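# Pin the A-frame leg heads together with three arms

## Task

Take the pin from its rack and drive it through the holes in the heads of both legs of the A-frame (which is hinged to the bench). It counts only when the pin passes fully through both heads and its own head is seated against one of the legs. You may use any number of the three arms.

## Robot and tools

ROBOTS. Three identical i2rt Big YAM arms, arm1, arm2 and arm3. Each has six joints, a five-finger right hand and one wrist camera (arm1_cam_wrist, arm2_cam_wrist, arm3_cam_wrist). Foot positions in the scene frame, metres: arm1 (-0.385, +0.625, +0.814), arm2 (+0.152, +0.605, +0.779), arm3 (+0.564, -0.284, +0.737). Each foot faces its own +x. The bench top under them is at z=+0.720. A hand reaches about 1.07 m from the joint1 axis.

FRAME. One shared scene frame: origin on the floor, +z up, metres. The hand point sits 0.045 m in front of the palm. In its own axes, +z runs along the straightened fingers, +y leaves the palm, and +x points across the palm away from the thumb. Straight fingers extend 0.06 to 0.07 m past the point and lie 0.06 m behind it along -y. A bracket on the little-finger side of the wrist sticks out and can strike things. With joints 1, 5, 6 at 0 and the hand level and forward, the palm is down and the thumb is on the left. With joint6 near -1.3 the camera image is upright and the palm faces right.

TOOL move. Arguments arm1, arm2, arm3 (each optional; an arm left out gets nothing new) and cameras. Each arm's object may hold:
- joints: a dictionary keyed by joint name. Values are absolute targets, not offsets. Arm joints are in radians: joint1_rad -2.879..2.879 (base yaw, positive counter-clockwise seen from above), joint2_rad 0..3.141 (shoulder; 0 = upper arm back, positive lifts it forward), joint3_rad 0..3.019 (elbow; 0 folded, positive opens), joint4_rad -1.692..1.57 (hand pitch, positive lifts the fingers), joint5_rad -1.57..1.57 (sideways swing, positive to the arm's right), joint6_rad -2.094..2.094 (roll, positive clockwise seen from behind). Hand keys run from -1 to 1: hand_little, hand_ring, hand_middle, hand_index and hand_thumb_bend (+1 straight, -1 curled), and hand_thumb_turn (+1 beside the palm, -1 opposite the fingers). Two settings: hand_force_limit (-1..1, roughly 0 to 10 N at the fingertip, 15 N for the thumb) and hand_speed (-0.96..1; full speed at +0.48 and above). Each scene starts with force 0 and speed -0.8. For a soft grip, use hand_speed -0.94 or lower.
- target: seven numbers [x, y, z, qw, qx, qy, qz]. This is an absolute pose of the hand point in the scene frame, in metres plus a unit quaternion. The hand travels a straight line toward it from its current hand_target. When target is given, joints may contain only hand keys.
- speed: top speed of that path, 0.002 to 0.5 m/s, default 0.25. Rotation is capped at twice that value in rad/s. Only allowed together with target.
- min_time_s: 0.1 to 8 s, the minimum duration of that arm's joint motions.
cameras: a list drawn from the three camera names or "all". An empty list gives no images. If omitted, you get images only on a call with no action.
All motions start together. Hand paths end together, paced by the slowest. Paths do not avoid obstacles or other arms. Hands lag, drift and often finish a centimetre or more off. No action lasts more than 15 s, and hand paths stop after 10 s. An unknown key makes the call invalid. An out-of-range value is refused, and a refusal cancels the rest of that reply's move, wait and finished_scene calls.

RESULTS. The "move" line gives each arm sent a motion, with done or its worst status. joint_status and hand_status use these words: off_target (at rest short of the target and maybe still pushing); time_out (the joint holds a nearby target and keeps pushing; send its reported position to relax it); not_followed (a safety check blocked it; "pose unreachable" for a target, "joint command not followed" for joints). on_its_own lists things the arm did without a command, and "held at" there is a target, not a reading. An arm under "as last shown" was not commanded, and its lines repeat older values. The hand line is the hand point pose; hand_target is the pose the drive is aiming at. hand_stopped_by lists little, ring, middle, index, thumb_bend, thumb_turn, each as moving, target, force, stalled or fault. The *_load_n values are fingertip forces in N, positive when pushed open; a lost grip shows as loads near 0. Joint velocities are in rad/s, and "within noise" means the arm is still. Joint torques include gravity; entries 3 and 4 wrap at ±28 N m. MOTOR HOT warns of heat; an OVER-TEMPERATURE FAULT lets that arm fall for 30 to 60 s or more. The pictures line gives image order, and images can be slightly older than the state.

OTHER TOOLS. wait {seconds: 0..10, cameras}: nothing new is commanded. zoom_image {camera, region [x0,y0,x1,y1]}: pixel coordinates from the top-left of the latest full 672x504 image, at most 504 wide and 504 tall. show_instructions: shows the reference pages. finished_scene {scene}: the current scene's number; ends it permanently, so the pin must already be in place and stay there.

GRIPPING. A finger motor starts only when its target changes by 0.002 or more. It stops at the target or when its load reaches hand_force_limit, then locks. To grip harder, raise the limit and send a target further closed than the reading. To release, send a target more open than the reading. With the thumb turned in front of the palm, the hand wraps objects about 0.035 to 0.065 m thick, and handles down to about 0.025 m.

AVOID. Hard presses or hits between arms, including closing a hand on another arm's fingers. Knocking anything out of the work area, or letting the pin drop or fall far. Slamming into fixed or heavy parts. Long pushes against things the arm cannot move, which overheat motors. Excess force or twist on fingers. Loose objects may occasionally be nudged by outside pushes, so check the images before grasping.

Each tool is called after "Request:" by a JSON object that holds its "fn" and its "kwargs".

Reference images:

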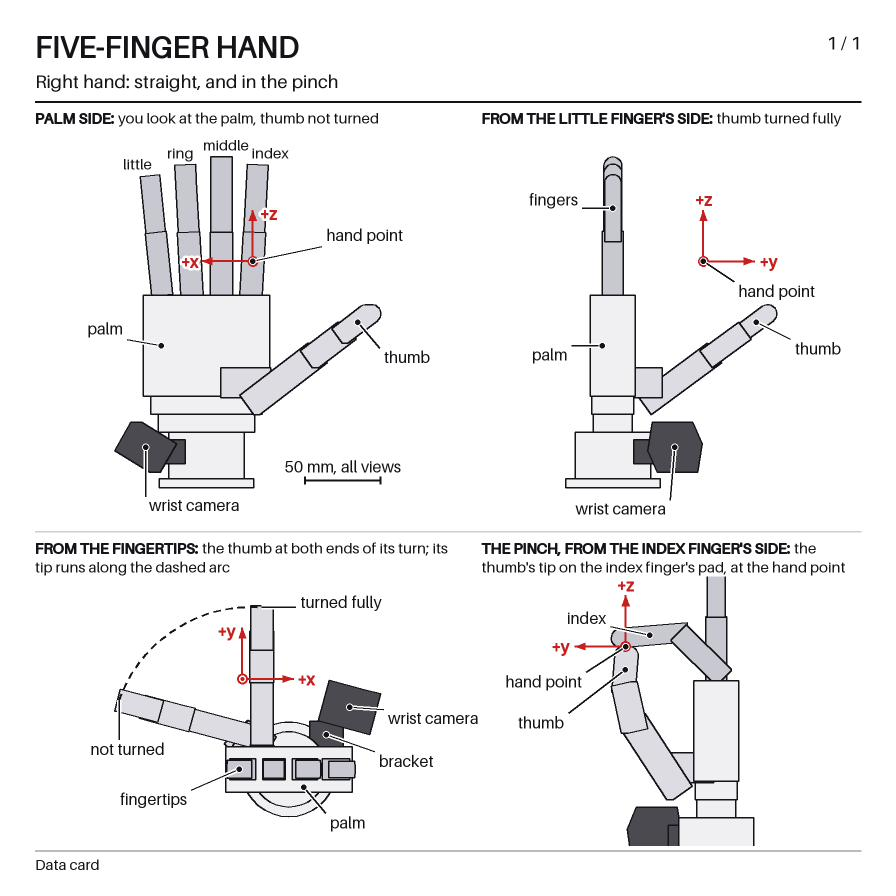

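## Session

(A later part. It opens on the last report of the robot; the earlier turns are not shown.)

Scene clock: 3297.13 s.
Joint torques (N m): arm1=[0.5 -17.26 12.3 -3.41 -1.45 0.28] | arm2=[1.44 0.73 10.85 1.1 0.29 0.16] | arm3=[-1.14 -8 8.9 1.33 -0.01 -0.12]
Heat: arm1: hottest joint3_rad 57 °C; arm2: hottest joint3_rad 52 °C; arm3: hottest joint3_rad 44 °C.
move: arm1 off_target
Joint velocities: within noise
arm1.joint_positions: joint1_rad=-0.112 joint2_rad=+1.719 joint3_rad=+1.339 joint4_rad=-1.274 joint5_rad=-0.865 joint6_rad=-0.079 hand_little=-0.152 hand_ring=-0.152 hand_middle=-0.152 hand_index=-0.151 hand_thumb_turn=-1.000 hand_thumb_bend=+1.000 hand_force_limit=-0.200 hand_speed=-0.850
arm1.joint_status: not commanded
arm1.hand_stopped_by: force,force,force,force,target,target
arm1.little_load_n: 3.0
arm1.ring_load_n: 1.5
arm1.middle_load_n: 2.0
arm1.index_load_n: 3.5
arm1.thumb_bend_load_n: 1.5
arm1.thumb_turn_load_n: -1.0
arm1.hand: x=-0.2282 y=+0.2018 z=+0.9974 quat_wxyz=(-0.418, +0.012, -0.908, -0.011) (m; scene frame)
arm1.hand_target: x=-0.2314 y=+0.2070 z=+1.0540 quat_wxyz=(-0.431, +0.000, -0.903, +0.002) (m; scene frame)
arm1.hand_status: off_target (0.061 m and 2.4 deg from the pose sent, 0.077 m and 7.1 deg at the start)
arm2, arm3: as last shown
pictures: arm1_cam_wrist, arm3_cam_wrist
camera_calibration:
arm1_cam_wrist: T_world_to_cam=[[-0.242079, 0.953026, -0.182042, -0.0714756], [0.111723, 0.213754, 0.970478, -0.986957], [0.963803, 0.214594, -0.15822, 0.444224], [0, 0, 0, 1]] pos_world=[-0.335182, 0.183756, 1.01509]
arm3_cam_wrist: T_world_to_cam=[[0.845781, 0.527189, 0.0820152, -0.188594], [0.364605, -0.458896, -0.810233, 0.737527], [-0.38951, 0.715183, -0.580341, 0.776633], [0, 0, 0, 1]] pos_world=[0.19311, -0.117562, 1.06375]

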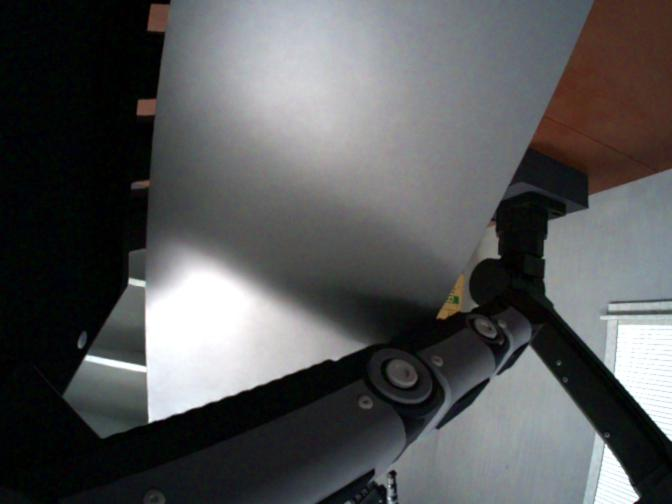

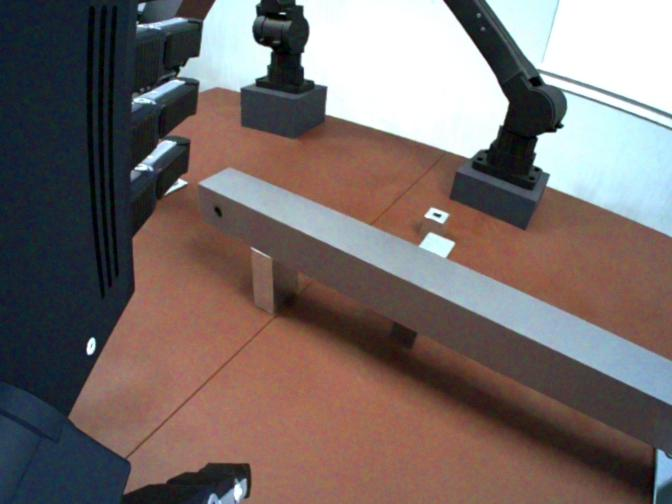

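Request:
{"fn": "move", "kwargs": {"arm3": {"target":[0.05,0.0,1.12,0,0.999,0,-0.0436],"speed":0.25}, "cameras": ["arm2_cam_wrist","arm3_cam_wrist"]}}

Scene clock: 3312.07 s.
Joint torques (N m): arm1=[-0.32 -18.43 12.16 -3.6 -1.45 0.29] | arm2=[1.44 0.73 10.86 1.09 0.29 0.17] | arm3=[-2.43 -12.75 9.63 0.38 -0.18 0.03]
Heat: arm1: hottest joint3_rad 58 °C; arm2: hottest joint3_rad 52 °C; arm3: hottest joint3_rad 45 °C.
move: arm3 off_target
Joint velocities: within noise
arm1: as last shown
arm1.thumb_bend_load_n: 1.0
arm2.joint_positions: joint1_rad=+1.446 joint2_rad=+0.684 joint3_rad=+1.459 joint4_rad=-1.371 joint5_rad=+0.378 joint6_rad=-1.361 hand_little=+1.000 hand_ring=+1.000 hand_middle=+1.000 hand_index=+1.000 hand_thumb_turn=+1.000 hand_thumb_bend=+1.000 hand_force_limit=+0.000 hand_speed=-0.800
arm2.joint_status: not commanded
arm2.hand_stopped_by: target,target,target,target,target,target
arm2.little_load_n: 0.0
arm2.ring_load_n: 0.0
arm2.middle_load_n: 0.0
arm2.index_load_n: 0.0
arm2.thumb_bend_load_n: 0.0
arm2.thumb_turn_load_n: 0.0
arm2.hand: x=+0.3334 y=+0.4459 z=+1.3043 quat_wxyz=(+0.161, +0.830, -0.261, +0.467) (m; scene frame)
arm2.hand_target: x=+0.3297 y=+0.4497 z=+1.3196 quat_wxyz=(+0.155, +0.823, -0.260, +0.481) (m; scene frame)
arm2.hand_status: not commanded
arm3.joint_positions: joint1_rad=-0.626 joint2_rad=+1.783 joint3_rad=+2.155 joint4_rad=-1.698 joint5_rad=-0.080 joint6_rad=+0.952 hand_little=+1.000 hand_ring=+1.000 hand_middle=+1.000 hand_index=+1.000 hand_thumb_turn=+1.000 hand_thumb_bend=+1.000 hand_force_limit=+0.000 hand_speed=-0.800
arm3.joint_status: not commanded
arm3.hand_stopped_by: target,target,target,target,target,target
arm3.little_load_n: 0.0
arm3.ring_load_n: 0.0
arm3.middle_load_n: 0.0
arm3.index_load_n: 0.0
arm3.thumb_bend_load_n: 0.0
arm3.thumb_turn_load_n: 0.0
arm3.hand: x=+0.0534 y=-0.0081 z=+1.1103 quat_wxyz=(-0.042, +0.991, -0.004, -0.125) (m; scene frame)
arm3.hand_target: x=+0.0505 y=-0.0005 z=+1.1191 quat_wxyz=(-0.046, +0.990, -0.012, -0.133) (m; scene frame)
arm3.hand_status: off_target (0.013 m and 10.6 deg from the pose sent, 0.164 m and 134.9 deg at the start; a joint's target at an end of its range on 69 of 170 steps)
pictures: arm2_cam_wrist, arm3_cam_wrist
camera_calibration:
arm2_cam_wrist: T_world_to_cam=[[-0.475338, -0.855139, 0.206861, 0.269859], [-0.813078, 0.337154, -0.474585, 0.745365], [0.336092, -0.393782, -0.855557, 1.29267], [0, 0, 0, 1]] pos_world=[0.299859, 0.488493, 1.40386]
arm3_cam_wrist: T_world_to_cam=[[0.212245, -0.973743, -0.0823228, 0.0656796], [-0.712753, -0.211886, 0.668646, -0.701045], [-0.668532, -0.0832408, -0.73901, 0.968342], [0, 0, 0, 1]] pos_world=[0.133756, -0.00398132, 1.18977]

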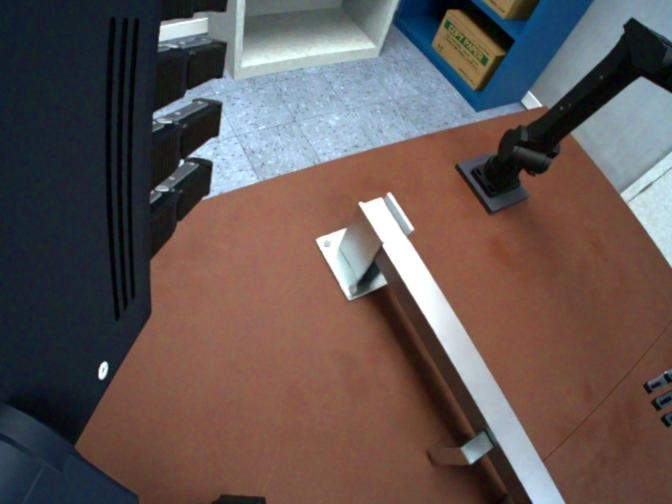

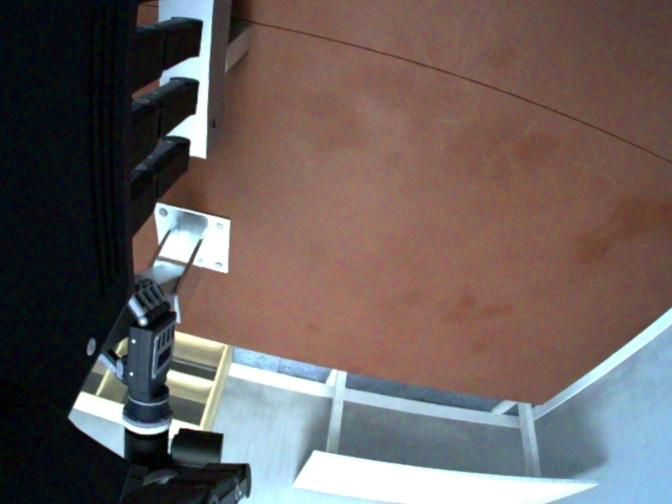

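Request:
{"fn": "move", "kwargs": {"arm3": {"target":[0.035,0.128,1.03,0,0.999,0,-0.0436],"speed":0.15,"joints":{"hand_thumb_turn":-1,"hand_speed":0}}, "cameras": ["arm3_cam_wrist"]}}

Scene clock: 3331.10 s.
Joint torques (N m): arm1=[0.56 -18.08 12.34 -3.56 -1.47 0.23] | arm2=[1.44 0.73 10.85 1.09 0.29 0.17] | arm3=[-2.14 -17.26 10.14 0.23 0 -0.1]
Heat: arm1: hottest joint3_rad 58 °C; arm2: hottest joint3_rad 52 °C; arm3: hottest joint3_rad 45 °C.
move: arm3 off_target
Joint velocities: within noise
arm1, arm2: as last shown
arm3.joint_positions: joint1_rad=-0.765 joint2_rad=+2.097 joint3_rad=+2.391 joint4_rad=-1.699 joint5_rad=-0.082 joint6_rad=+0.829 hand_little=+1.000 hand_ring=+1.000 hand_middle=+1.000 hand_index=+1.000 hand_thumb_turn=-1.000 hand_thumb_bend=+1.000 hand_force_limit=+0.000 hand_speed=+0.000
arm3.joint_status: all done
arm3.hand_stopped_by: target,target,target,target,target,target
arm3.little_load_n: 0.0
arm3.ring_load_n: 0.0
arm3.middle_load_n: 0.0
arm3.index_load_n: 0.0
arm3.thumb_bend_load_n: 0.0
arm3.thumb_turn_load_n: 0.0
arm3.hand: x=+0.0372 y=+0.1209 z=+1.0158 quat_wxyz=(-0.030, +0.995, -0.014, -0.092) (m; scene frame)
arm3.hand_target: x=+0.0358 y=+0.1272 z=+1.0293 quat_wxyz=(-0.042, +0.994, -0.012, -0.102) (m; scene frame)
arm3.hand_status: off_target (0.016 m and 6.7 deg from the pose sent, 0.159 m and 10.6 deg at the start; a joint's target at an end of its range on 58 of 59 steps)
pictures: arm3_cam_wrist
camera_calibration:
arm3_cam_wrist: T_world_to_cam=[[0.198089, -0.979268, -0.0423686, 0.14761], [-0.759912, -0.180732, 0.624396, -0.579106], [-0.619108, -0.0914895, -0.779958, 0.939182], [0, 0, 0, 1]] pos_world=[0.112145, 0.125812, 1.10037]

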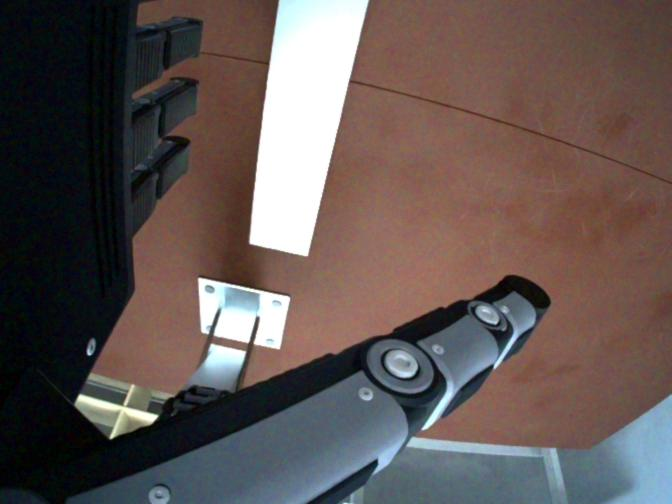

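Request:
{"fn": "move", "kwargs": {"arm3": {"target":[0.062,0.127,0.945,0,0.999,0,-0.0436],"speed":0.12}, "cameras": ["arm3_cam_wrist"]}}

Scene clock: 3362.50 s.
Joint torques (N m): arm1=[0.03 -17.67 12.33 -3.52 -1.49 0.3] | arm2=[1.44 0.73 10.85 1.1 0.29 0.17] | arm3=[-2.37 -16.91 7.08 0.91 0.01 -0.1]
Heat: arm1: hottest joint3_rad 58 °C; arm2: hottest joint3_rad 52 °C; arm3: hottest joint3_rad 46 °C.
move: arm3 done
Joint velocities: within noise
arm1, arm2: as last shown
arm1.index_load_n: 3.0
arm3.joint_positions: joint1_rad=-0.783 joint2_rad=+2.099 joint3_rad=+2.228 joint4_rad=-1.656 joint5_rad=-0.063 joint6_rad=+0.778 hand_little=+1.000 hand_ring=+1.000 hand_middle=+1.000 hand_index=+1.000 hand_thumb_turn=-1.000 hand_thumb_bend=+1.000 hand_force_limit=+0.000 hand_speed=+0.000
arm3.joint_status: not commanded
arm3.hand_stopped_by: target,target,target,target,target,target
arm3.little_load_n: 0.0
arm3.ring_load_n: 0.0
arm3.middle_load_n: 0.0
arm3.index_load_n: 0.0
arm3.thumb_bend_load_n: 0.0
arm3.thumb_turn_load_n: -0.5
arm3.hand: x=+0.0621 y=+0.1184 z=+0.9507 quat_wxyz=(+0.004, +0.999, +0.000, -0.042) (m; scene frame)
arm3.hand_target: x=+0.0621 y=+0.1268 z=+0.9452 quat_wxyz=(+0.000, +0.999, +0.000, -0.044) (m; scene frame)
arm3.hand_status: done (0.010 m and 0.5 deg from the pose sent, 0.075 m and 6.7 deg at the start)
pictures: arm3_cam_wrist
camera_calibration:
arm3_cam_wrist: T_world_to_cam=[[0.228558, -0.972533, 0.0440618, 0.0525696], [-0.813807, -0.166023, 0.556915, -0.45416], [-0.534303, -0.163145, -0.8294, 0.953876], [0, 0, 0, 1]] pos_world=[0.128045, 0.131345, 1.04176]

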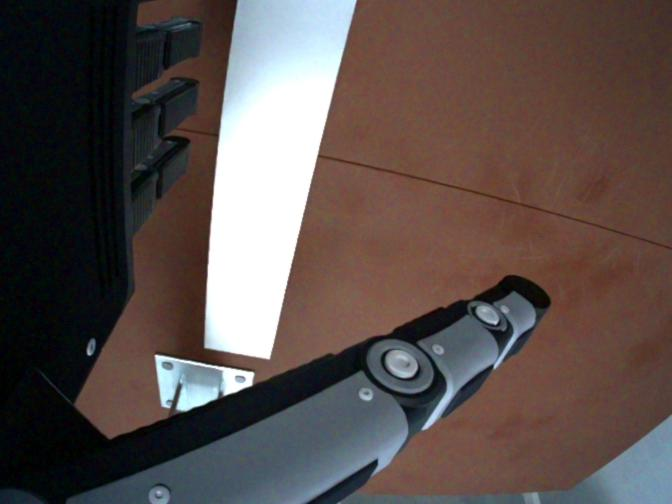

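Request:
{"fn": "move", "kwargs": {"cameras": ["all"]}}

Scene clock: 3429.53 s.
Joint torques (N m): arm1=[0.03 -18.26 12.57 -3.71 -1.46 0.28] | arm2=[1.38 0.79 10.85 1.09 0.29 0.17] | arm3=[-2.37 -17.03 7.06 0.9 0.02 -0.1]
Heat: arm1: hottest joint3_rad 58 °C; arm2: hottest joint3_rad 52 °C; arm3: hottest joint3_rad 42 °C.
Joint velocities: within noise
arm1.joint_positions: joint1_rad=-0.112 joint2_rad=+1.719 joint3_rad=+1.339 joint4_rad=-1.274 joint5_rad=-0.865 joint6_rad=-0.079 hand_little=-0.152 hand_ring=-0.152 hand_middle=-0.152 hand_index=-0.151 hand_thumb_turn=-1.000 hand_thumb_bend=+1.000 hand_force_limit=-0.200 hand_speed=-0.850
arm1.joint_status: not commanded
arm1.hand_stopped_by: force,force,force,force,target,target
arm1.little_load_n: 3.0
arm1.ring_load_n: 2.0
arm1.middle_load_n: 2.0
arm1.index_load_n: 3.0
arm1.thumb_bend_load_n: 1.0
arm1.thumb_turn_load_n: -1.0
arm1.hand: x=-0.2282 y=+0.2018 z=+0.9974 quat_wxyz=(-0.418, +0.012, -0.908, -0.011) (m; scene frame)
arm1.hand_target: x=-0.2314 y=+0.2070 z=+1.0540 quat_wxyz=(-0.431, +0.000, -0.903, +0.002) (m; scene frame)
arm1.hand_status: not commanded
arm2.joint_positions: joint1_rad=+1.446 joint2_rad=+0.684 joint3_rad=+1.459 joint4_rad=-1.371 joint5_rad=+0.378 joint6_rad=-1.361 hand_little=+1.000 hand_ring=+1.000 hand_middle=+1.000 hand_index=+1.000 hand_thumb_turn=+1.000 hand_thumb_bend=+1.000 hand_force_limit=+0.000 hand_speed=-0.800
arm2.joint_status: not commanded
arm2.hand_stopped_by: target,target,target,target,target,target
arm2.little_load_n: 0.0
arm2.ring_load_n: 0.0
arm2.middle_load_n: 0.0
arm2.index_load_n: 0.0
arm2.thumb_bend_load_n: 0.0
arm2.thumb_turn_load_n: 0.0
arm2.hand: x=+0.3334 y=+0.4459 z=+1.3043 quat_wxyz=(+0.161, +0.830, -0.261, +0.467) (m; scene frame)
arm2.hand_target: x=+0.3297 y=+0.4497 z=+1.3196 quat_wxyz=(+0.155, +0.823, -0.260, +0.481) (m; scene frame)
arm2.hand_status: not commanded
arm3.joint_positions: joint1_rad=-0.783 joint2_rad=+2.099 joint3_rad=+2.228 joint4_rad=-1.655 joint5_rad=-0.063 joint6_rad=+0.777 hand_little=+1.000 hand_ring=+1.000 hand_middle=+1.000 hand_index=+1.000 hand_thumb_turn=-1.000 hand_thumb_bend=+1.000 hand_force_limit=+0.000 hand_speed=+0.000
arm3.joint_status: not commanded
arm3.hand_stopped_by: target,target,target,target,target,target
arm3.little_load_n: 0.0
arm3.ring_load_n: 0.0
arm3.middle_load_n: 0.0
arm3.index_load_n: 0.0
arm3.thumb_bend_load_n: 0.0
arm3.thumb_turn_load_n: 0.0
arm3.hand: x=+0.0621 y=+0.1184 z=+0.9507 quat_wxyz=(+0.003, +0.999, +0.001, -0.042) (m; scene frame)
arm3.hand_target: x=+0.0621 y=+0.1269 z=+0.9452 quat_wxyz=(+0.000, +0.999, +0.000, -0.044) (m; scene frame)
arm3.hand_status: done (0.010 m and 0.5 deg from the pose sent, 0.075 m and 6.7 deg at the start)
pictures: arm1_cam_wrist, arm2_cam_wrist, arm3_cam_wrist
camera_calibration:
arm1_cam_wrist: T_world_to_cam=[[-0.242079, 0.953026, -0.182042, -0.0714756], [0.111723, 0.213754, 0.970478, -0.986957], [0.963803, 0.214594, -0.15822, 0.444224], [0, 0, 0, 1]] pos_world=[-0.335182, 0.183756, 1.01509]
arm2_cam_wrist: T_world_to_cam=[[-0.475338, -0.855139, 0.206861, 0.269859], [-0.813078, 0.337154, -0.474585, 0.745365], [0.336092, -0.393782, -0.855557, 1.29267], [0, 0, 0, 1]] pos_world=[0.299859, 0.488493, 1.40386]
arm3_cam_wrist: T_world_to_cam=[[0.228839, -0.972484, 0.0436708, 0.0529577], [-0.813598, -0.166433, 0.557098, -0.454404], [-0.5345, -0.163016, -0.829298, 0.953725], [0, 0, 0, 1]] pos_world=[0.127945, 0.131345, 1.04176]

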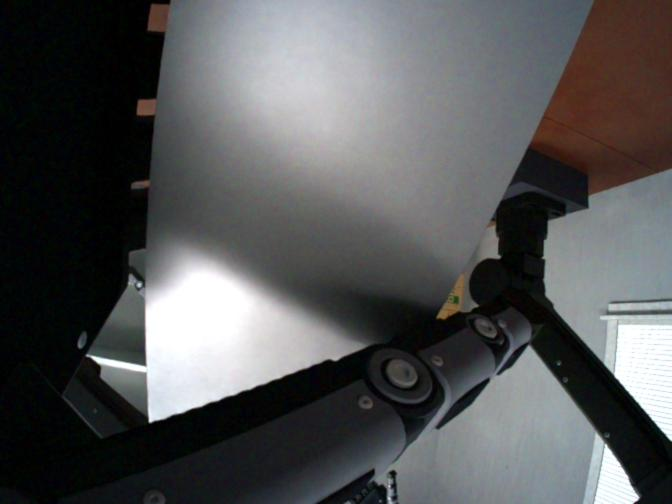

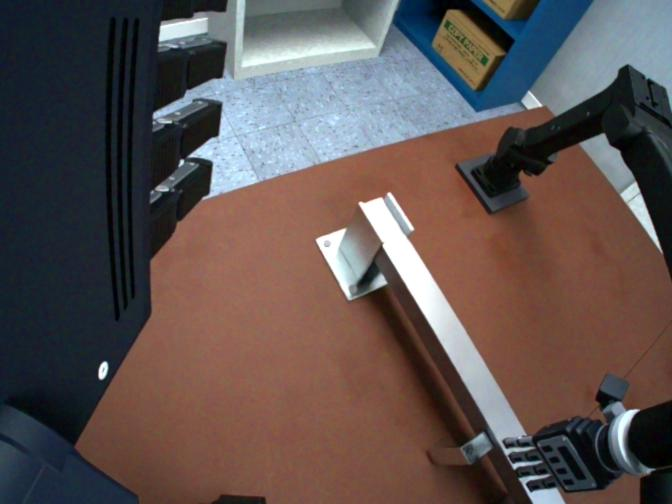

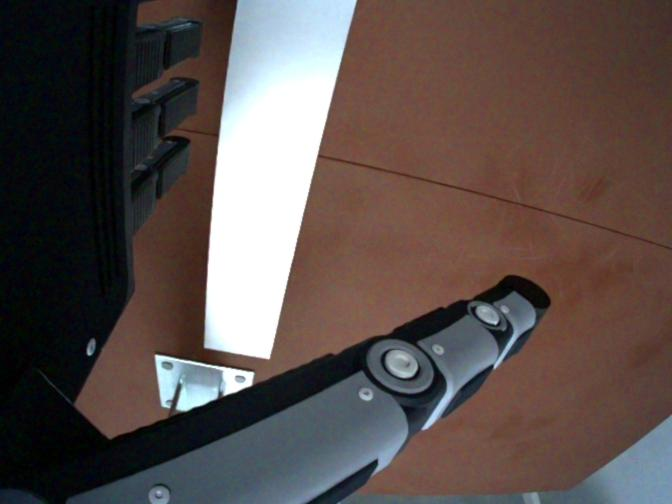

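Request:
{"fn": "move", "kwargs": {"arm3": {"target":[0.085,0.131,0.925,0,0.999,0,-0.0436],"speed":0.1}, "cameras": ["arm2_cam_wrist","arm3_cam_wrist"]}}

Scene clock: 3495.97 s.
Joint torques (N m): arm1=[0.15 -17.9 12.19 -3.62 -1.49 0.27] | arm2=[1.38 0.73 10.85 1.09 0.29 0.17] | arm3=[-2.14 -19.96 6.61 0.85 -0.05 -0.1]
Heat: arm1: hottest joint3_rad 58 °C; arm2: hottest joint3_rad 52 °C; arm3: hottest joint3_rad 41 °C.
move: arm3 off_target
Joint velocities: within noise
arm1, arm2: as last shown
arm1.index_load_n: 3.5
arm2.little_load_n: -0.5
arm3.joint_positions: joint1_rad=-0.815 joint2_rad=+2.086 joint3_rad=+2.097 joint4_rad=-1.572 joint5_rad=-0.063 joint6_rad=+0.747 hand_little=+1.000 hand_ring=+1.000 hand_middle=+1.000 hand_index=+1.000 hand_thumb_turn=-1.000 hand_thumb_bend=+1.000 hand_force_limit=+0.000 hand_speed=+0.000
arm3.joint_status: not commanded
arm3.hand_stopped_by: target,target,target,target,target,target
arm3.little_load_n: 0.0
arm3.ring_load_n: -0.5
arm3.middle_load_n: 0.0
arm3.index_load_n: 0.0
arm3.thumb_bend_load_n: 0.0
arm3.thumb_turn_load_n: 0.0
arm3.hand: x=+0.0834 y=+0.1262 z=+0.9094 quat_wxyz=(+0.015, +0.999, -0.001, -0.030) (m; scene frame)
arm3.hand_target: x=+0.0851 y=+0.1309 z=+0.9251 quat_wxyz=(+0.000, +0.999, +0.000, -0.043) (m; scene frame)
arm3.hand_status: off_target (0.016 m and 2.3 deg from the pose sent, 0.037 m and 0.5 deg at the start)
pictures: arm2_cam_wrist, arm3_cam_wrist
camera_calibration:
arm2_cam_wrist: T_world_to_cam=[[-0.475338, -0.855139, 0.206861, 0.269859], [-0.813078, 0.337154, -0.474585, 0.745365], [0.336092, -0.393782, -0.855557, 1.29267], [0, 0, 0, 1]] pos_world=[0.299859, 0.488493, 1.40386]
arm3_cam_wrist: T_world_to_cam=[[0.225627, -0.971594, 0.071397, 0.0323763], [-0.826833, -0.152221, 0.541458, -0.399171], [-0.515209, -0.181201, -0.837691, 0.940467], [0, 0, 0, 1]] pos_world=[0.147184, 0.141108, 1.00164]

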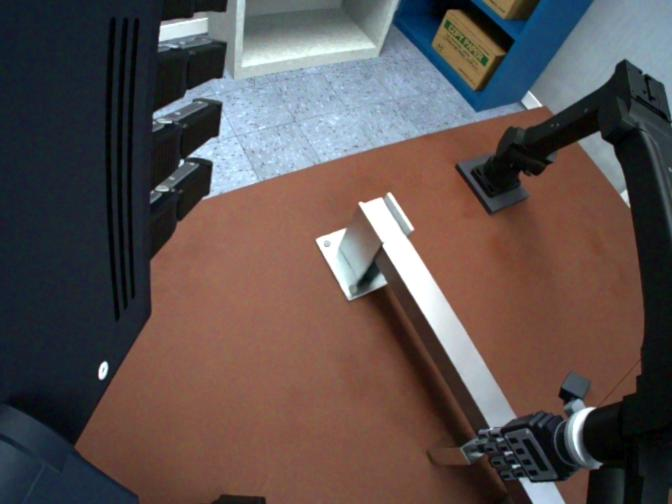

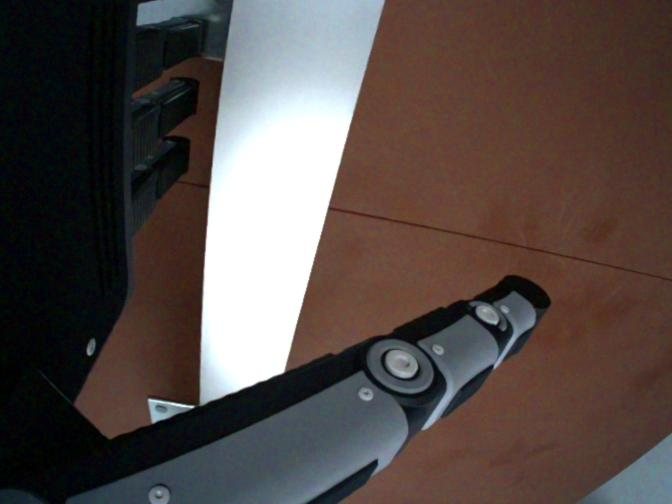

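Request:
{"fn": "zoom_image", "kwargs": {"camera": "arm3_cam_wrist", "region": [110, 0, 410, 225]}}

Request:
{"fn": "zoom_image", "kwargs": {"camera": "arm2_cam_wrist", "region": [380, 350, 620, 504]}}

Scaled by 1.680 from the camera's 672x504 image, which has a finer 960x720 frame.

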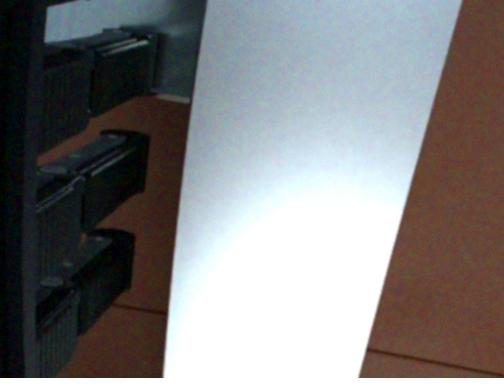

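Scaled by 2.100 from the camera's 672x504 image, which has a finer 960x720 frame.

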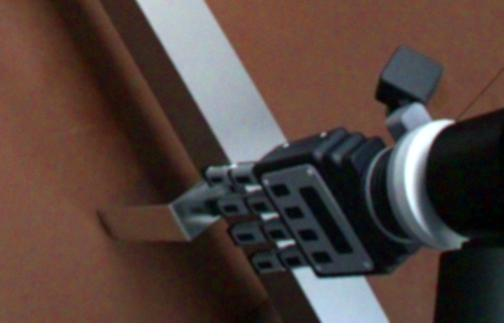

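Request:
{"fn": "move", "kwargs": {"arm3": {"target":[0.06,0.235,0.96,0,0.999,0,-0.0436],"speed":0.15}, "cameras": ["arm3_cam_wrist"]}}

Scene clock: 3570.10 s.
Joint torques (N m): arm1=[-0.38 -17.49 12.29 -3.59 -1.47 0.3] | arm2=[1.44 0.73 10.85 1.09 0.29 0.17] | arm3=[-2.14 -18.49 10.17 0.09 -0.16 -0.1]
Heat: arm1: hottest joint3_rad 58 °C; arm2: hottest joint3_rad 52 °C; arm3: hottest joint3_rad 43 °C.
move: arm3 off_target
Joint velocities: within noise
arm1, arm2: as last shown
arm1.ring_load_n: 1.5
arm1.index_load_n: 3.0
arm2.little_load_n: 0.0
arm3.joint_positions: joint1_rad=-0.891 joint2_rad=+2.323 joint3_rad=+2.621 joint4_rad=-1.696 joint5_rad=-0.079 joint6_rad=+0.707 hand_little=+1.000 hand_ring=+1.000 hand_middle=+1.000 hand_index=+1.000 hand_thumb_turn=-1.000 hand_thumb_bend=+1.000 hand_force_limit=+0.000 hand_speed=+0.000
arm3.joint_status: not commanded
arm3.hand_stopped_by: target,target,target,target,target,target
arm3.little_load_n: 0.0
arm3.ring_load_n: 0.0
arm3.middle_load_n: 0.0
arm3.index_load_n: 0.0
arm3.thumb_bend_load_n: 0.0
arm3.thumb_turn_load_n: 0.0
arm3.hand: x=+0.0609 y=+0.2277 z=+0.9530 quat_wxyz=(-0.045, +0.995, -0.015, -0.089) (m; scene frame)
arm3.hand_target: x=+0.0608 y=+0.2342 z=+0.9595 quat_wxyz=(-0.052, +0.994, -0.015, -0.096) (m; scene frame)
arm3.hand_status: off_target (0.010 m and 7.5 deg from the pose sent, 0.122 m and 2.3 deg at the start; a joint's target at an end of its range on 34 of 48 steps)
pictures: arm3_cam_wrist
camera_calibration:
arm3_cam_wrist: T_world_to_cam=[[0.191944, -0.978992, -0.0687865, 0.270328], [-0.764399, -0.193093, 0.61515, -0.490566], [-0.615509, -0.0654942, -0.785404, 0.913756], [0, 0, 0, 1]] pos_world=[0.135548, 0.22977, 1.03803]

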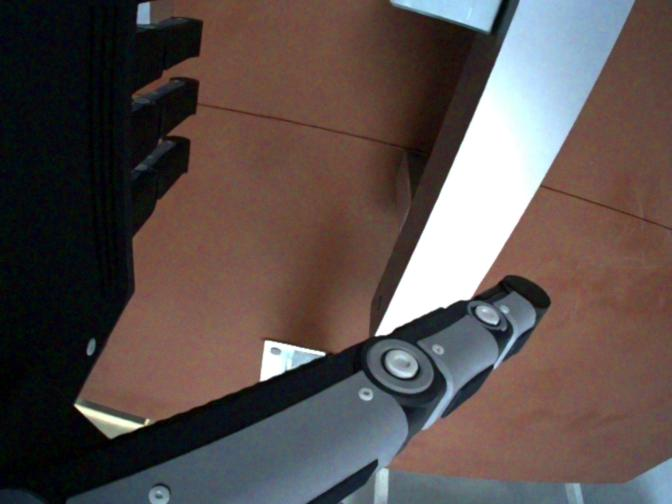

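Request:
{"fn": "zoom_image", "kwargs": {"camera": "arm3_cam_wrist", "region": [340, 0, 640, 225]}}

Request:
{"fn": "zoom_image", "kwargs": {"camera": "arm3_cam_wrist", "region": [330, 130, 530, 350]}}

Scaled by 1.680 from the camera's 672x504 image, which has a finer 960x720 frame.

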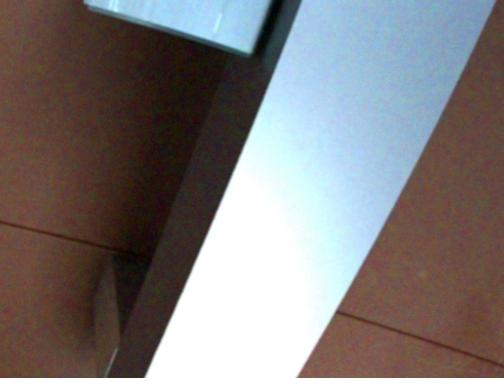

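Scaled by 2.291 from the camera's 672x504 image, which has a finer 960x720 frame.

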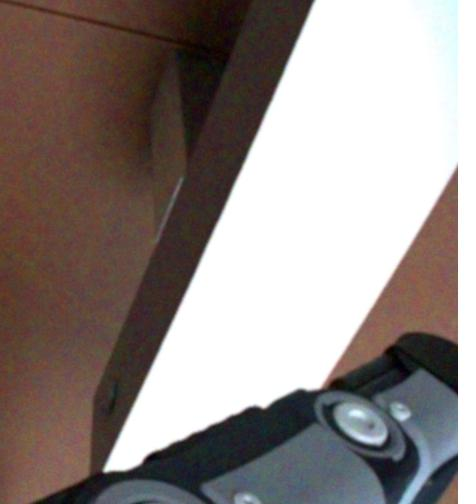

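Request:
{"fn": "move", "kwargs": {"arm3": {"target":[0.042,0.131,0.925,0,0.999,0,-0.0436],"speed":0.15}, "cameras": ["arm3_cam_wrist"]}}

Scene clock: 3650.87 s.
Joint torques (N m): arm1=[0.67 -18.02 12.29 -3.62 -1.43 0.3] | arm2=[1.44 0.73 10.85 1.09 0.29 0.17] | arm3=[1.2 -23.65 6.32 -0.85 -0.75 0.31]
Heat: arm1: hottest joint3_rad 58 °C; arm2: hottest joint3_rad 52 °C; arm3: hottest joint3_rad 47 °C.
move: arm3 off_target
Joint velocities: within noise
arm1, arm2: as last shown
arm1.index_load_n: 3.5
arm3.joint_positions: joint1_rad=-0.815 joint2_rad=+2.222 joint3_rad=+2.281 joint4_rad=-1.593 joint5_rad=-0.042 joint6_rad=+0.754 hand_little=+1.000 hand_ring=+1.000 hand_middle=+1.000 hand_index=+1.000 hand_thumb_turn=-1.000 hand_thumb_bend=+1.000 hand_force_limit=+0.000 hand_speed=+0.000
arm3.joint_status: not commanded
arm3.hand_stopped_by: target,target,target,target,target,target
arm3.little_load_n: 0.5
arm3.ring_load_n: 0.0
arm3.middle_load_n: 0.0
arm3.index_load_n: 0.0
arm3.thumb_bend_load_n: 0.0
arm3.thumb_turn_load_n: 0.0
arm3.hand: x=+0.0556 y=+0.1617 z=+0.8901 quat_wxyz=(-0.002, +0.999, -0.004, -0.031) (m; scene frame)
arm3.hand_target: x=+0.0429 y=+0.1319 z=+0.9237 quat_wxyz=(+0.000, +0.999, +0.000, -0.043) (m; scene frame)
arm3.hand_status: off_target (0.048 m and 1.5 deg from the pose sent, 0.102 m and 7.5 deg at the start)
pictures: arm3_cam_wrist
camera_calibration:
arm3_cam_wrist: T_world_to_cam=[[0.219178, -0.974932, 0.0383337, 0.104918], [-0.826314, -0.164588, 0.538625, -0.401788], [-0.518813, -0.14973, -0.841673, 0.915108], [0, 0, 0, 1]] pos_world=[0.119772, 0.173178, 0.982613]

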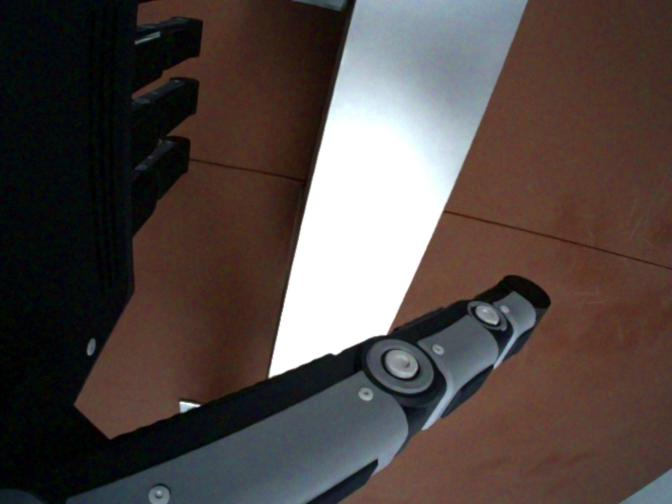

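Request:
{"fn": "move", "kwargs": {"arm3": {"target":[0.045,0.165,0.98,0,0.999,0,-0.0436],"speed":0.1}}}

Request:
{"fn": "move", "kwargs": {"arm3": {"target":[0.040,0.132,0.97,0,0.999,0,-0.0436],"speed":0.1}, "cameras": ["arm3_cam_wrist"]}}

Scene clock: 3692.07 s.
Joint torques (N m): arm1=[-0.26 -17.67 12.4 -3.51 -1.44 0.33] | arm2=[1.44 0.73 10.85 1.09 0.29 0.17] | arm3=[-2.32 -20.72 10.26 -0.01 -0.16 0.03]
Heat: arm1: hottest joint3_rad 58 °C; arm2: hottest joint3_rad 52 °C; arm3: hottest joint3_rad 45 °C.
move: arm3 off_target
Joint velocities: within noise
arm1, arm2: as last shown
arm1.ring_load_n: 2.0
arm3.joint_positions: joint1_rad=-0.806 joint2_rad=+2.222 joint3_rad=+2.428 joint4_rad=-1.697 joint5_rad=-0.070 joint6_rad=+0.759 hand_little=+1.000 hand_ring=+1.000 hand_middle=+1.000 hand_index=+1.000 hand_thumb_turn=-1.000 hand_thumb_bend=+1.000 hand_force_limit=+0.000 hand_speed=+0.000
arm3.joint_status: not commanded
arm3.hand_stopped_by: target,target,target,target,target,target
arm3.little_load_n: 0.0
arm3.ring_load_n: 0.0
arm3.middle_load_n: 0.0
arm3.index_load_n: 0.0
arm3.thumb_bend_load_n: 0.0
arm3.thumb_turn_load_n: 0.0
arm3.hand: x=+0.0453 y=+0.1563 z=+0.9477 quat_wxyz=(-0.008, +0.998, -0.001, -0.056) (m; scene frame)
arm3.hand_target: x=+0.0462 y=+0.1635 z=+0.9792 quat_wxyz=(-0.028, +0.997, -0.007, -0.077) (m; scene frame)
arm3.hand_status: off_target (0.033 m and 1.7 deg from the pose sent, 0.090 m and 1.5 deg at the start; a joint's target at an end of its range on 28 of 38 steps)
pictures: none

Scene clock: 3693.20 s.
Joint torques (N m): arm1=[-0.03 -18.08 12.64 -3.56 -1.45 0.34] | arm2=[1.44 0.73 10.85 1.1 0.29 0.17] | arm3=[-1.38 -22.12 6.99 -0.08 0.01 0.04]
Heat: arm1: hottest joint3_rad 58 °C; arm2: hottest joint3_rad 52 °C; arm3: hottest joint3_rad 45 °C.
move: arm3 off_target
Joint velocities: within noise
arm1, arm2: as last shown
arm1.ring_load_n: 1.5
arm3.joint_positions: joint1_rad=-0.780 joint2_rad=+2.209 joint3_rad=+2.387 joint4_rad=-1.697 joint5_rad=-0.067 joint6_rad=+0.786 hand_little=+1.000 hand_ring=+1.000 hand_middle=+1.000 hand_index=+1.000 hand_thumb_turn=-1.000 hand_thumb_bend=+1.000 hand_force_limit=+0.000 hand_speed=+0.000
arm3.joint_status: not commanded
arm3.hand_stopped_by: target,target,target,target,target,target
arm3.little_load_n: 0.0
arm3.ring_load_n: 0.0
arm3.middle_load_n: 0.0
arm3.index_load_n: 0.0
arm3.thumb_bend_load_n: 0.0
arm3.thumb_turn_load_n: 0.5
arm3.hand: x=+0.0388 y=+0.1376 z=+0.9403 quat_wxyz=(+0.003, +0.999, -0.002, -0.045) (m; scene frame)
arm3.hand_target: x=+0.0406 y=+0.1316 z=+0.9689 quat_wxyz=(-0.010, +0.998, -0.003, -0.057) (m; scene frame)
arm3.hand_status: off_target (0.030 m and 0.4 deg from the pose sent, 0.033 m and 1.7 deg at the start; a joint's target at an end of its range on 33 of 34 steps)
pictures: arm3_cam_wrist
camera_calibration:
arm3_cam_wrist: T_world_to_cam=[[0.224237, -0.973684, 0.040697, 0.0805128], [-0.810562, -0.163161, 0.562465, -0.469888], [-0.541023, -0.159113, -0.825819, 0.932224], [0, 0, 0, 1]] pos_world=[0.105428, 0.150056, 1.03087]

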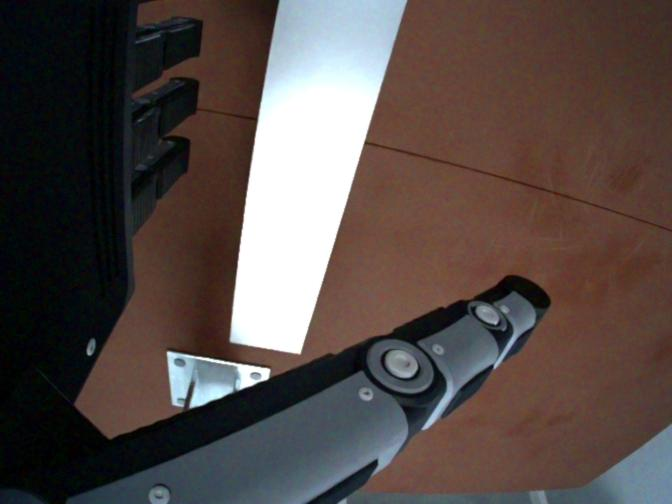

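Request:
{"fn": "move", "kwargs": {"arm3": {"target":[0.040,0.124,0.92,0,0.999,0,-0.0436],"speed":0.08}, "cameras": ["arm3_cam_wrist"]}}

Scene clock: 3701.00 s.
Joint torques (N m): arm1=[0.73 -18.49 12.27 -3.6 -1.47 0.28] | arm2=[1.38 0.73 10.85 1.1 0.29 0.17] | arm3=[-0.97 -20.95 6.64 0.87 -0.08 0.05]
Heat: arm1: hottest joint3_rad 58 °C; arm2: hottest joint3_rad 52 °C; arm3: hottest joint3_rad 45 °C.
move: arm3 off_target
Joint velocities: within noise
arm1, arm2: as last shown
arm1.ring_load_n: 2.0
arm1.index_load_n: 3.0
arm3.joint_positions: joint1_rad=-0.775 joint2_rad=+2.179 joint3_rad=+2.236 joint4_rad=-1.616 joint5_rad=-0.060 joint6_rad=+0.790 hand_little=+1.000 hand_ring=+1.000 hand_middle=+1.000 hand_index=+1.000 hand_thumb_turn=-1.000 hand_thumb_bend=+1.000 hand_force_limit=+0.000 hand_speed=+0.000
arm3.joint_status: not commanded
arm3.hand_stopped_by: target,target,target,target,target,target
arm3.little_load_n: 0.0
arm3.ring_load_n: 0.0
arm3.middle_load_n: 0.0
arm3.index_load_n: 0.0
arm3.thumb_bend_load_n: 0.0
arm3.thumb_turn_load_n: 0.0
arm3.hand: x=+0.0467 y=+0.1272 z=+0.9030 quat_wxyz=(+0.014, +0.999, -0.002, -0.029) (m; scene frame)
arm3.hand_target: x=+0.0403 y=+0.1239 z=+0.9201 quat_wxyz=(+0.000, +0.999, +0.000, -0.044) (m; scene frame)
arm3.hand_status: off_target (0.019 m and 2.4 deg from the pose sent, 0.024 m and 0.4 deg at the start)
pictures: arm3_cam_wrist
camera_calibration:
arm3_cam_wrist: T_world_to_cam=[[0.222626, -0.972327, 0.0708417, 0.0428939], [-0.82836, -0.150346, 0.539644, -0.424408], [-0.514059, -0.178821, -0.838908, 0.917203], [0, 0, 0, 1]] pos_world=[0.110385, 0.141914, 0.995439]

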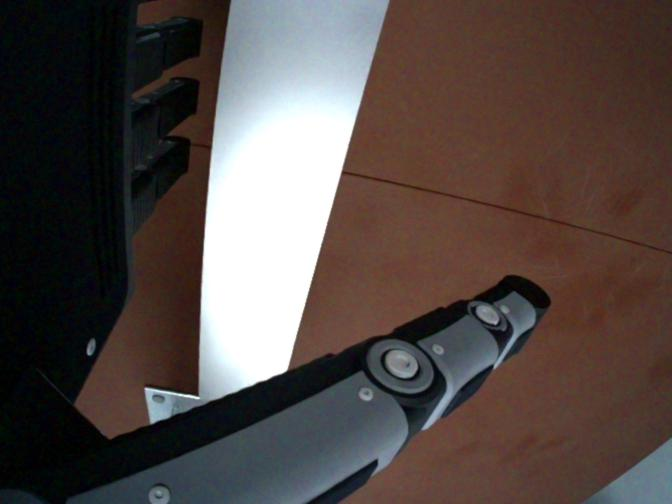

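Request:
{"fn": "move", "kwargs": {"arm3": {"target":[0.035,0.121,0.875,-0.010,0.999,0,-0.055],"speed":0.06}, "cameras": ["arm3_cam_wrist"]}}

Scene clock: 3712.13 s.
Joint torques (N m): arm1=[0.73 -17.44 12.26 -3.36 -1.5 0.29] | arm2=[1.44 0.73 10.85 1.1 0.29 0.16] | arm3=[-1.14 -17.67 7.49 0.92 -0.11 0.03]
Heat: arm1: hottest joint3_rad 58 °C; arm2: hottest joint3_rad 52 °C; arm3: hottest joint3_rad 44 °C.
move: arm3 done
Joint velocities: within noise
arm1, arm2: as last shown
arm1.index_load_n: 3.5
arm3.joint_positions: joint1_rad=-0.765 joint2_rad=+2.118 joint3_rad=+2.061 joint4_rad=-1.448 joint5_rad=-0.060 joint6_rad=+0.799 hand_little=+1.000 hand_ring=+1.000 hand_middle=+1.000 hand_index=+1.000 hand_thumb_turn=-1.000 hand_thumb_bend=+1.000 hand_force_limit=+0.000 hand_speed=+0.000
arm3.joint_status: not commanded
arm3.hand_stopped_by: target,target,target,target,target,target
arm3.little_load_n: 0.0
arm3.ring_load_n: 0.0
arm3.middle_load_n: 0.0
arm3.index_load_n: 0.0
arm3.thumb_bend_load_n: 0.0
arm3.thumb_turn_load_n: 0.0
arm3.hand: x=+0.0439 y=+0.1206 z=+0.8749 quat_wxyz=(-0.004, +0.999, -0.001, -0.048) (m; scene frame)
arm3.hand_target: x=+0.0351 y=+0.1208 z=+0.8751 quat_wxyz=(-0.010, +0.998, +0.000, -0.055) (m; scene frame)
arm3.hand_status: done (0.009 m and 1.0 deg from the pose sent, 0.031 m and 4.1 deg at the start)
pictures: arm3_cam_wrist
camera_calibration:
arm3_cam_wrist: T_world_to_cam=[[0.224736, -0.974085, 0.0255198, 0.0788793], [-0.807322, -0.171468, 0.564651, -0.432795], [-0.545642, -0.1475, -0.824935, 0.876307], [0, 0, 0, 1]] pos_world=[0.111018, 0.13188, 0.965262]

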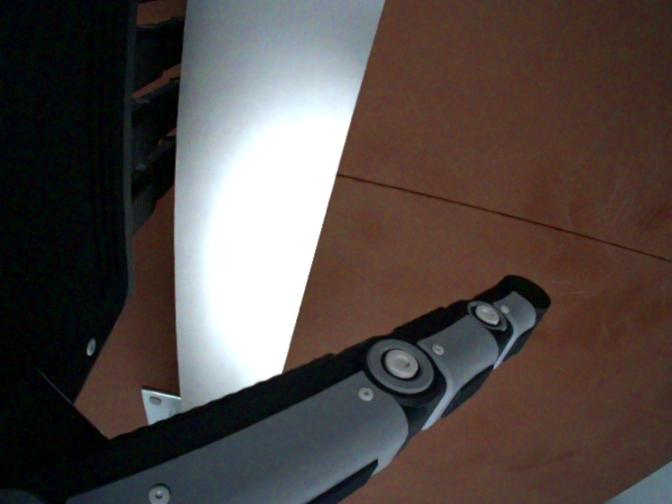

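Request:
{"fn": "move", "kwargs": {"arm3": {"target":[0.034,0.124,0.828,-0.006,0.999,0,-0.050],"speed":0.05}, "cameras": ["arm3_cam_wrist","arm2_cam_wrist"]}}

Scene clock: 3730.03 s.
Joint torques (N m): arm1=[0.09 -18.08 12.29 -3.73 -1.51 0.24] | arm2=[1.44 0.73 10.84 1.1 0.29 0.17] | arm3=[-1.2 -17.38 7.15 0.96 -0.09 0.01]
Heat: arm1: hottest joint3_rad 58 °C; arm2: hottest joint3_rad 52 °C; arm3: hottest joint3_rad 43 °C.
move: arm3 done
Joint velocities: within noise
arm1.joint_positions: joint1_rad=-0.112 joint2_rad=+1.719 joint3_rad=+1.339 joint4_rad=-1.274 joint5_rad=-0.865 joint6_rad=-0.079 hand_little=-0.152 hand_ring=-0.152 hand_middle=-0.152 hand_index=-0.151 hand_thumb_turn=-1.000 hand_thumb_bend=+1.000 hand_force_limit=-0.200 hand_speed=-0.850
arm1.joint_status: not commanded
arm1.hand_stopped_by: force,force,force,force,target,target
arm1.little_load_n: 3.0
arm1.ring_load_n: 1.5
arm1.middle_load_n: 2.0
arm1.index_load_n: 3.5
arm1.thumb_bend_load_n: 1.0
arm1.thumb_turn_load_n: -1.0
arm1.hand: x=-0.2282 y=+0.2018 z=+0.9974 quat_wxyz=(-0.418, +0.012, -0.908, -0.011) (m; scene frame)
arm1.hand_target: x=-0.2314 y=+0.2070 z=+1.0540 quat_wxyz=(-0.431, +0.000, -0.903, +0.002) (m; scene frame)
arm1.hand_status: not commanded
arm2.joint_positions: joint1_rad=+1.446 joint2_rad=+0.684 joint3_rad=+1.459 joint4_rad=-1.371 joint5_rad=+0.378 joint6_rad=-1.361 hand_little=+1.000 hand_ring=+1.000 hand_middle=+1.000 hand_index=+1.000 hand_thumb_turn=+1.000 hand_thumb_bend=+1.000 hand_force_limit=+0.000 hand_speed=-0.800
arm2.joint_status: not commanded
arm2.hand_stopped_by: target,target,target,target,target,target
arm2.little_load_n: 0.0
arm2.ring_load_n: 0.0
arm2.middle_load_n: 0.0
arm2.index_load_n: 0.0
arm2.thumb_bend_load_n: 0.0
arm2.thumb_turn_load_n: 0.0
arm2.hand: x=+0.3334 y=+0.4459 z=+1.3043 quat_wxyz=(+0.161, +0.830, -0.261, +0.467) (m; scene frame)
arm2.hand_target: x=+0.3297 y=+0.4497 z=+1.3196 quat_wxyz=(+0.155, +0.823, -0.260, +0.481) (m; scene frame)
arm2.hand_status: not commanded
arm3.joint_positions: joint1_rad=-0.765 joint2_rad=+2.144 joint3_rad=+1.999 joint4_rad=-1.360 joint5_rad=-0.059 joint6_rad=+0.799 hand_little=+1.000 hand_ring=+1.000 hand_middle=+1.000 hand_index=+1.000 hand_thumb_turn=-1.000 hand_thumb_bend=+1.000 hand_force_limit=+0.000 hand_speed=+0.000
arm3.joint_status: not commanded
arm3.hand_stopped_by: target,target,target,target,target,target
arm3.little_load_n: 0.0
arm3.ring_load_n: 0.0
arm3.middle_load_n: 0.0
arm3.index_load_n: -0.5
arm3.thumb_bend_load_n: 0.0
arm3.thumb_turn_load_n: 0.0
arm3.hand: x=+0.0408 y=+0.1237 z=+0.8350 quat_wxyz=(-0.005, +0.999, -0.001, -0.048) (m; scene frame)
arm3.hand_target: x=+0.0340 y=+0.1238 z=+0.8281 quat_wxyz=(-0.006, +0.999, +0.000, -0.050) (m; scene frame)
arm3.hand_status: done (0.010 m and 0.3 deg from the pose sent, 0.048 m and 0.3 deg at the start)
pictures: arm2_cam_wrist, arm3_cam_wrist
camera_calibration:
arm2_cam_wrist: T_world_to_cam=[[-0.475338, -0.855139, 0.206861, 0.269859], [-0.813078, 0.337154, -0.474585, 0.745365], [0.336092, -0.393782, -0.855557, 1.29267], [0, 0, 0, 1]] pos_world=[0.299859, 0.488493, 1.40386]
arm3_cam_wrist: T_world_to_cam=[[0.224698, -0.974099, 0.0253549, 0.0836753], [-0.807478, -0.171572, 0.564396, -0.411986], [-0.545427, -0.147292, -0.825115, 0.842258], [0, 0, 0, 1]] pos_world=[0.107919, 0.13488, 0.925361]

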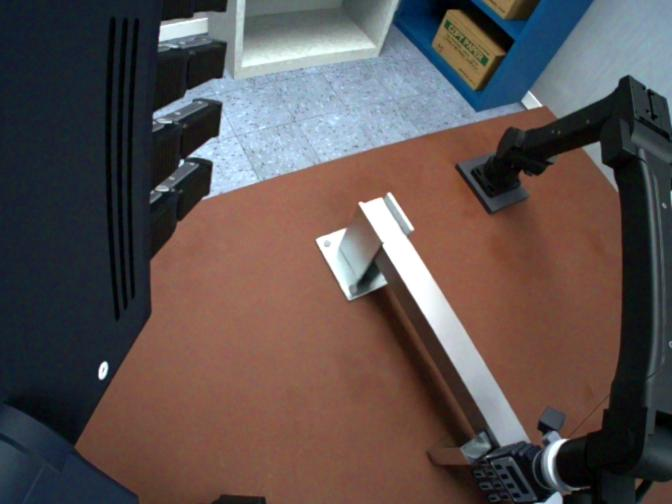

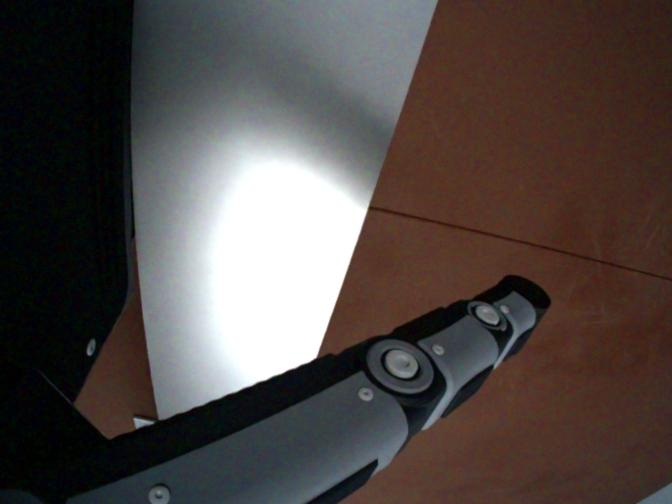

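Request:
{"fn": "move", "kwargs": {"arm3": {"target":[0.034,0.124,0.814,-0.006,0.999,0,-0.050],"speed":0.04}, "cameras": ["arm3_cam_wrist"]}}

Scene clock: 3744.80 s.
Joint torques (N m): arm1=[0.32 -17.38 12.16 -3.81 -1.46 0.29] | arm2=[1.38 0.73 10.85 1.09 0.29 0.16] | arm3=[-1.2 -17.2 7.1 0.95 -0.09 0.01]
Heat: arm1: hottest joint3_rad 58 °C; arm2: hottest joint3_rad 52 °C; arm3: hottest joint3_rad 43 °C.
move: arm3 done
Joint velocities: arm1=[within noise] | arm2=[within noise] | arm3=[-0.015 0.005 -0.007 -0.002 -0.037 0.154]
arm1, arm2: as last shown
arm1.little_load_n: 2.5
arm2.little_load_n: -0.5
arm3.joint_positions: joint1_rad=-0.765 joint2_rad=+2.150 joint3_rad=+1.975 joint4_rad=-1.328 joint5_rad=-0.059 joint6_rad=+0.799 hand_little=+1.000 hand_ring=+1.000 hand_middle=+1.000 hand_index=+1.000 hand_thumb_turn=-1.000 hand_thumb_bend=+1.000 hand_force_limit=+0.000 hand_speed=+0.000
arm3.joint_status: not commanded
arm3.hand_stopped_by: target,target,target,target,target,target
arm3.little_load_n: 0.0
arm3.ring_load_n: 0.0
arm3.middle_load_n: 0.0
arm3.index_load_n: 0.0
arm3.thumb_bend_load_n: 0.0
arm3.thumb_turn_load_n: 0.0
arm3.hand: x=+0.0405 y=+0.1240 z=+0.8219 quat_wxyz=(-0.005, +0.999, -0.001, -0.048) (m; scene frame)
arm3.hand_target: x=+0.0341 y=+0.1238 z=+0.8141 quat_wxyz=(-0.006, +0.999, +0.000, -0.050) (m; scene frame)
arm3.hand_status: done (0.010 m and 0.3 deg from the pose sent, 0.022 m and 0.4 deg at the start)
pictures: arm3_cam_wrist
camera_calibration:
arm3_cam_wrist: T_world_to_cam=[[0.224691, -0.974131, 0.024139, 0.0853662], [-0.806854, -0.172103, 0.565126, -0.405326], [-0.546352, -0.146455, -0.824652, 0.830851], [0, 0, 0, 1]] pos_world=[0.107717, 0.135082, 0.912162]

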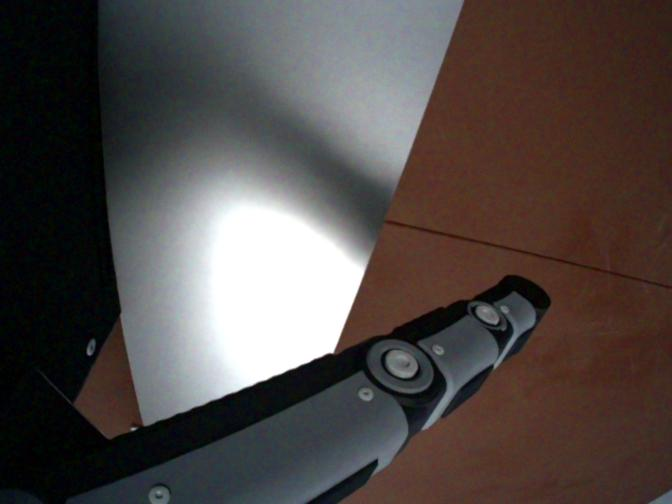

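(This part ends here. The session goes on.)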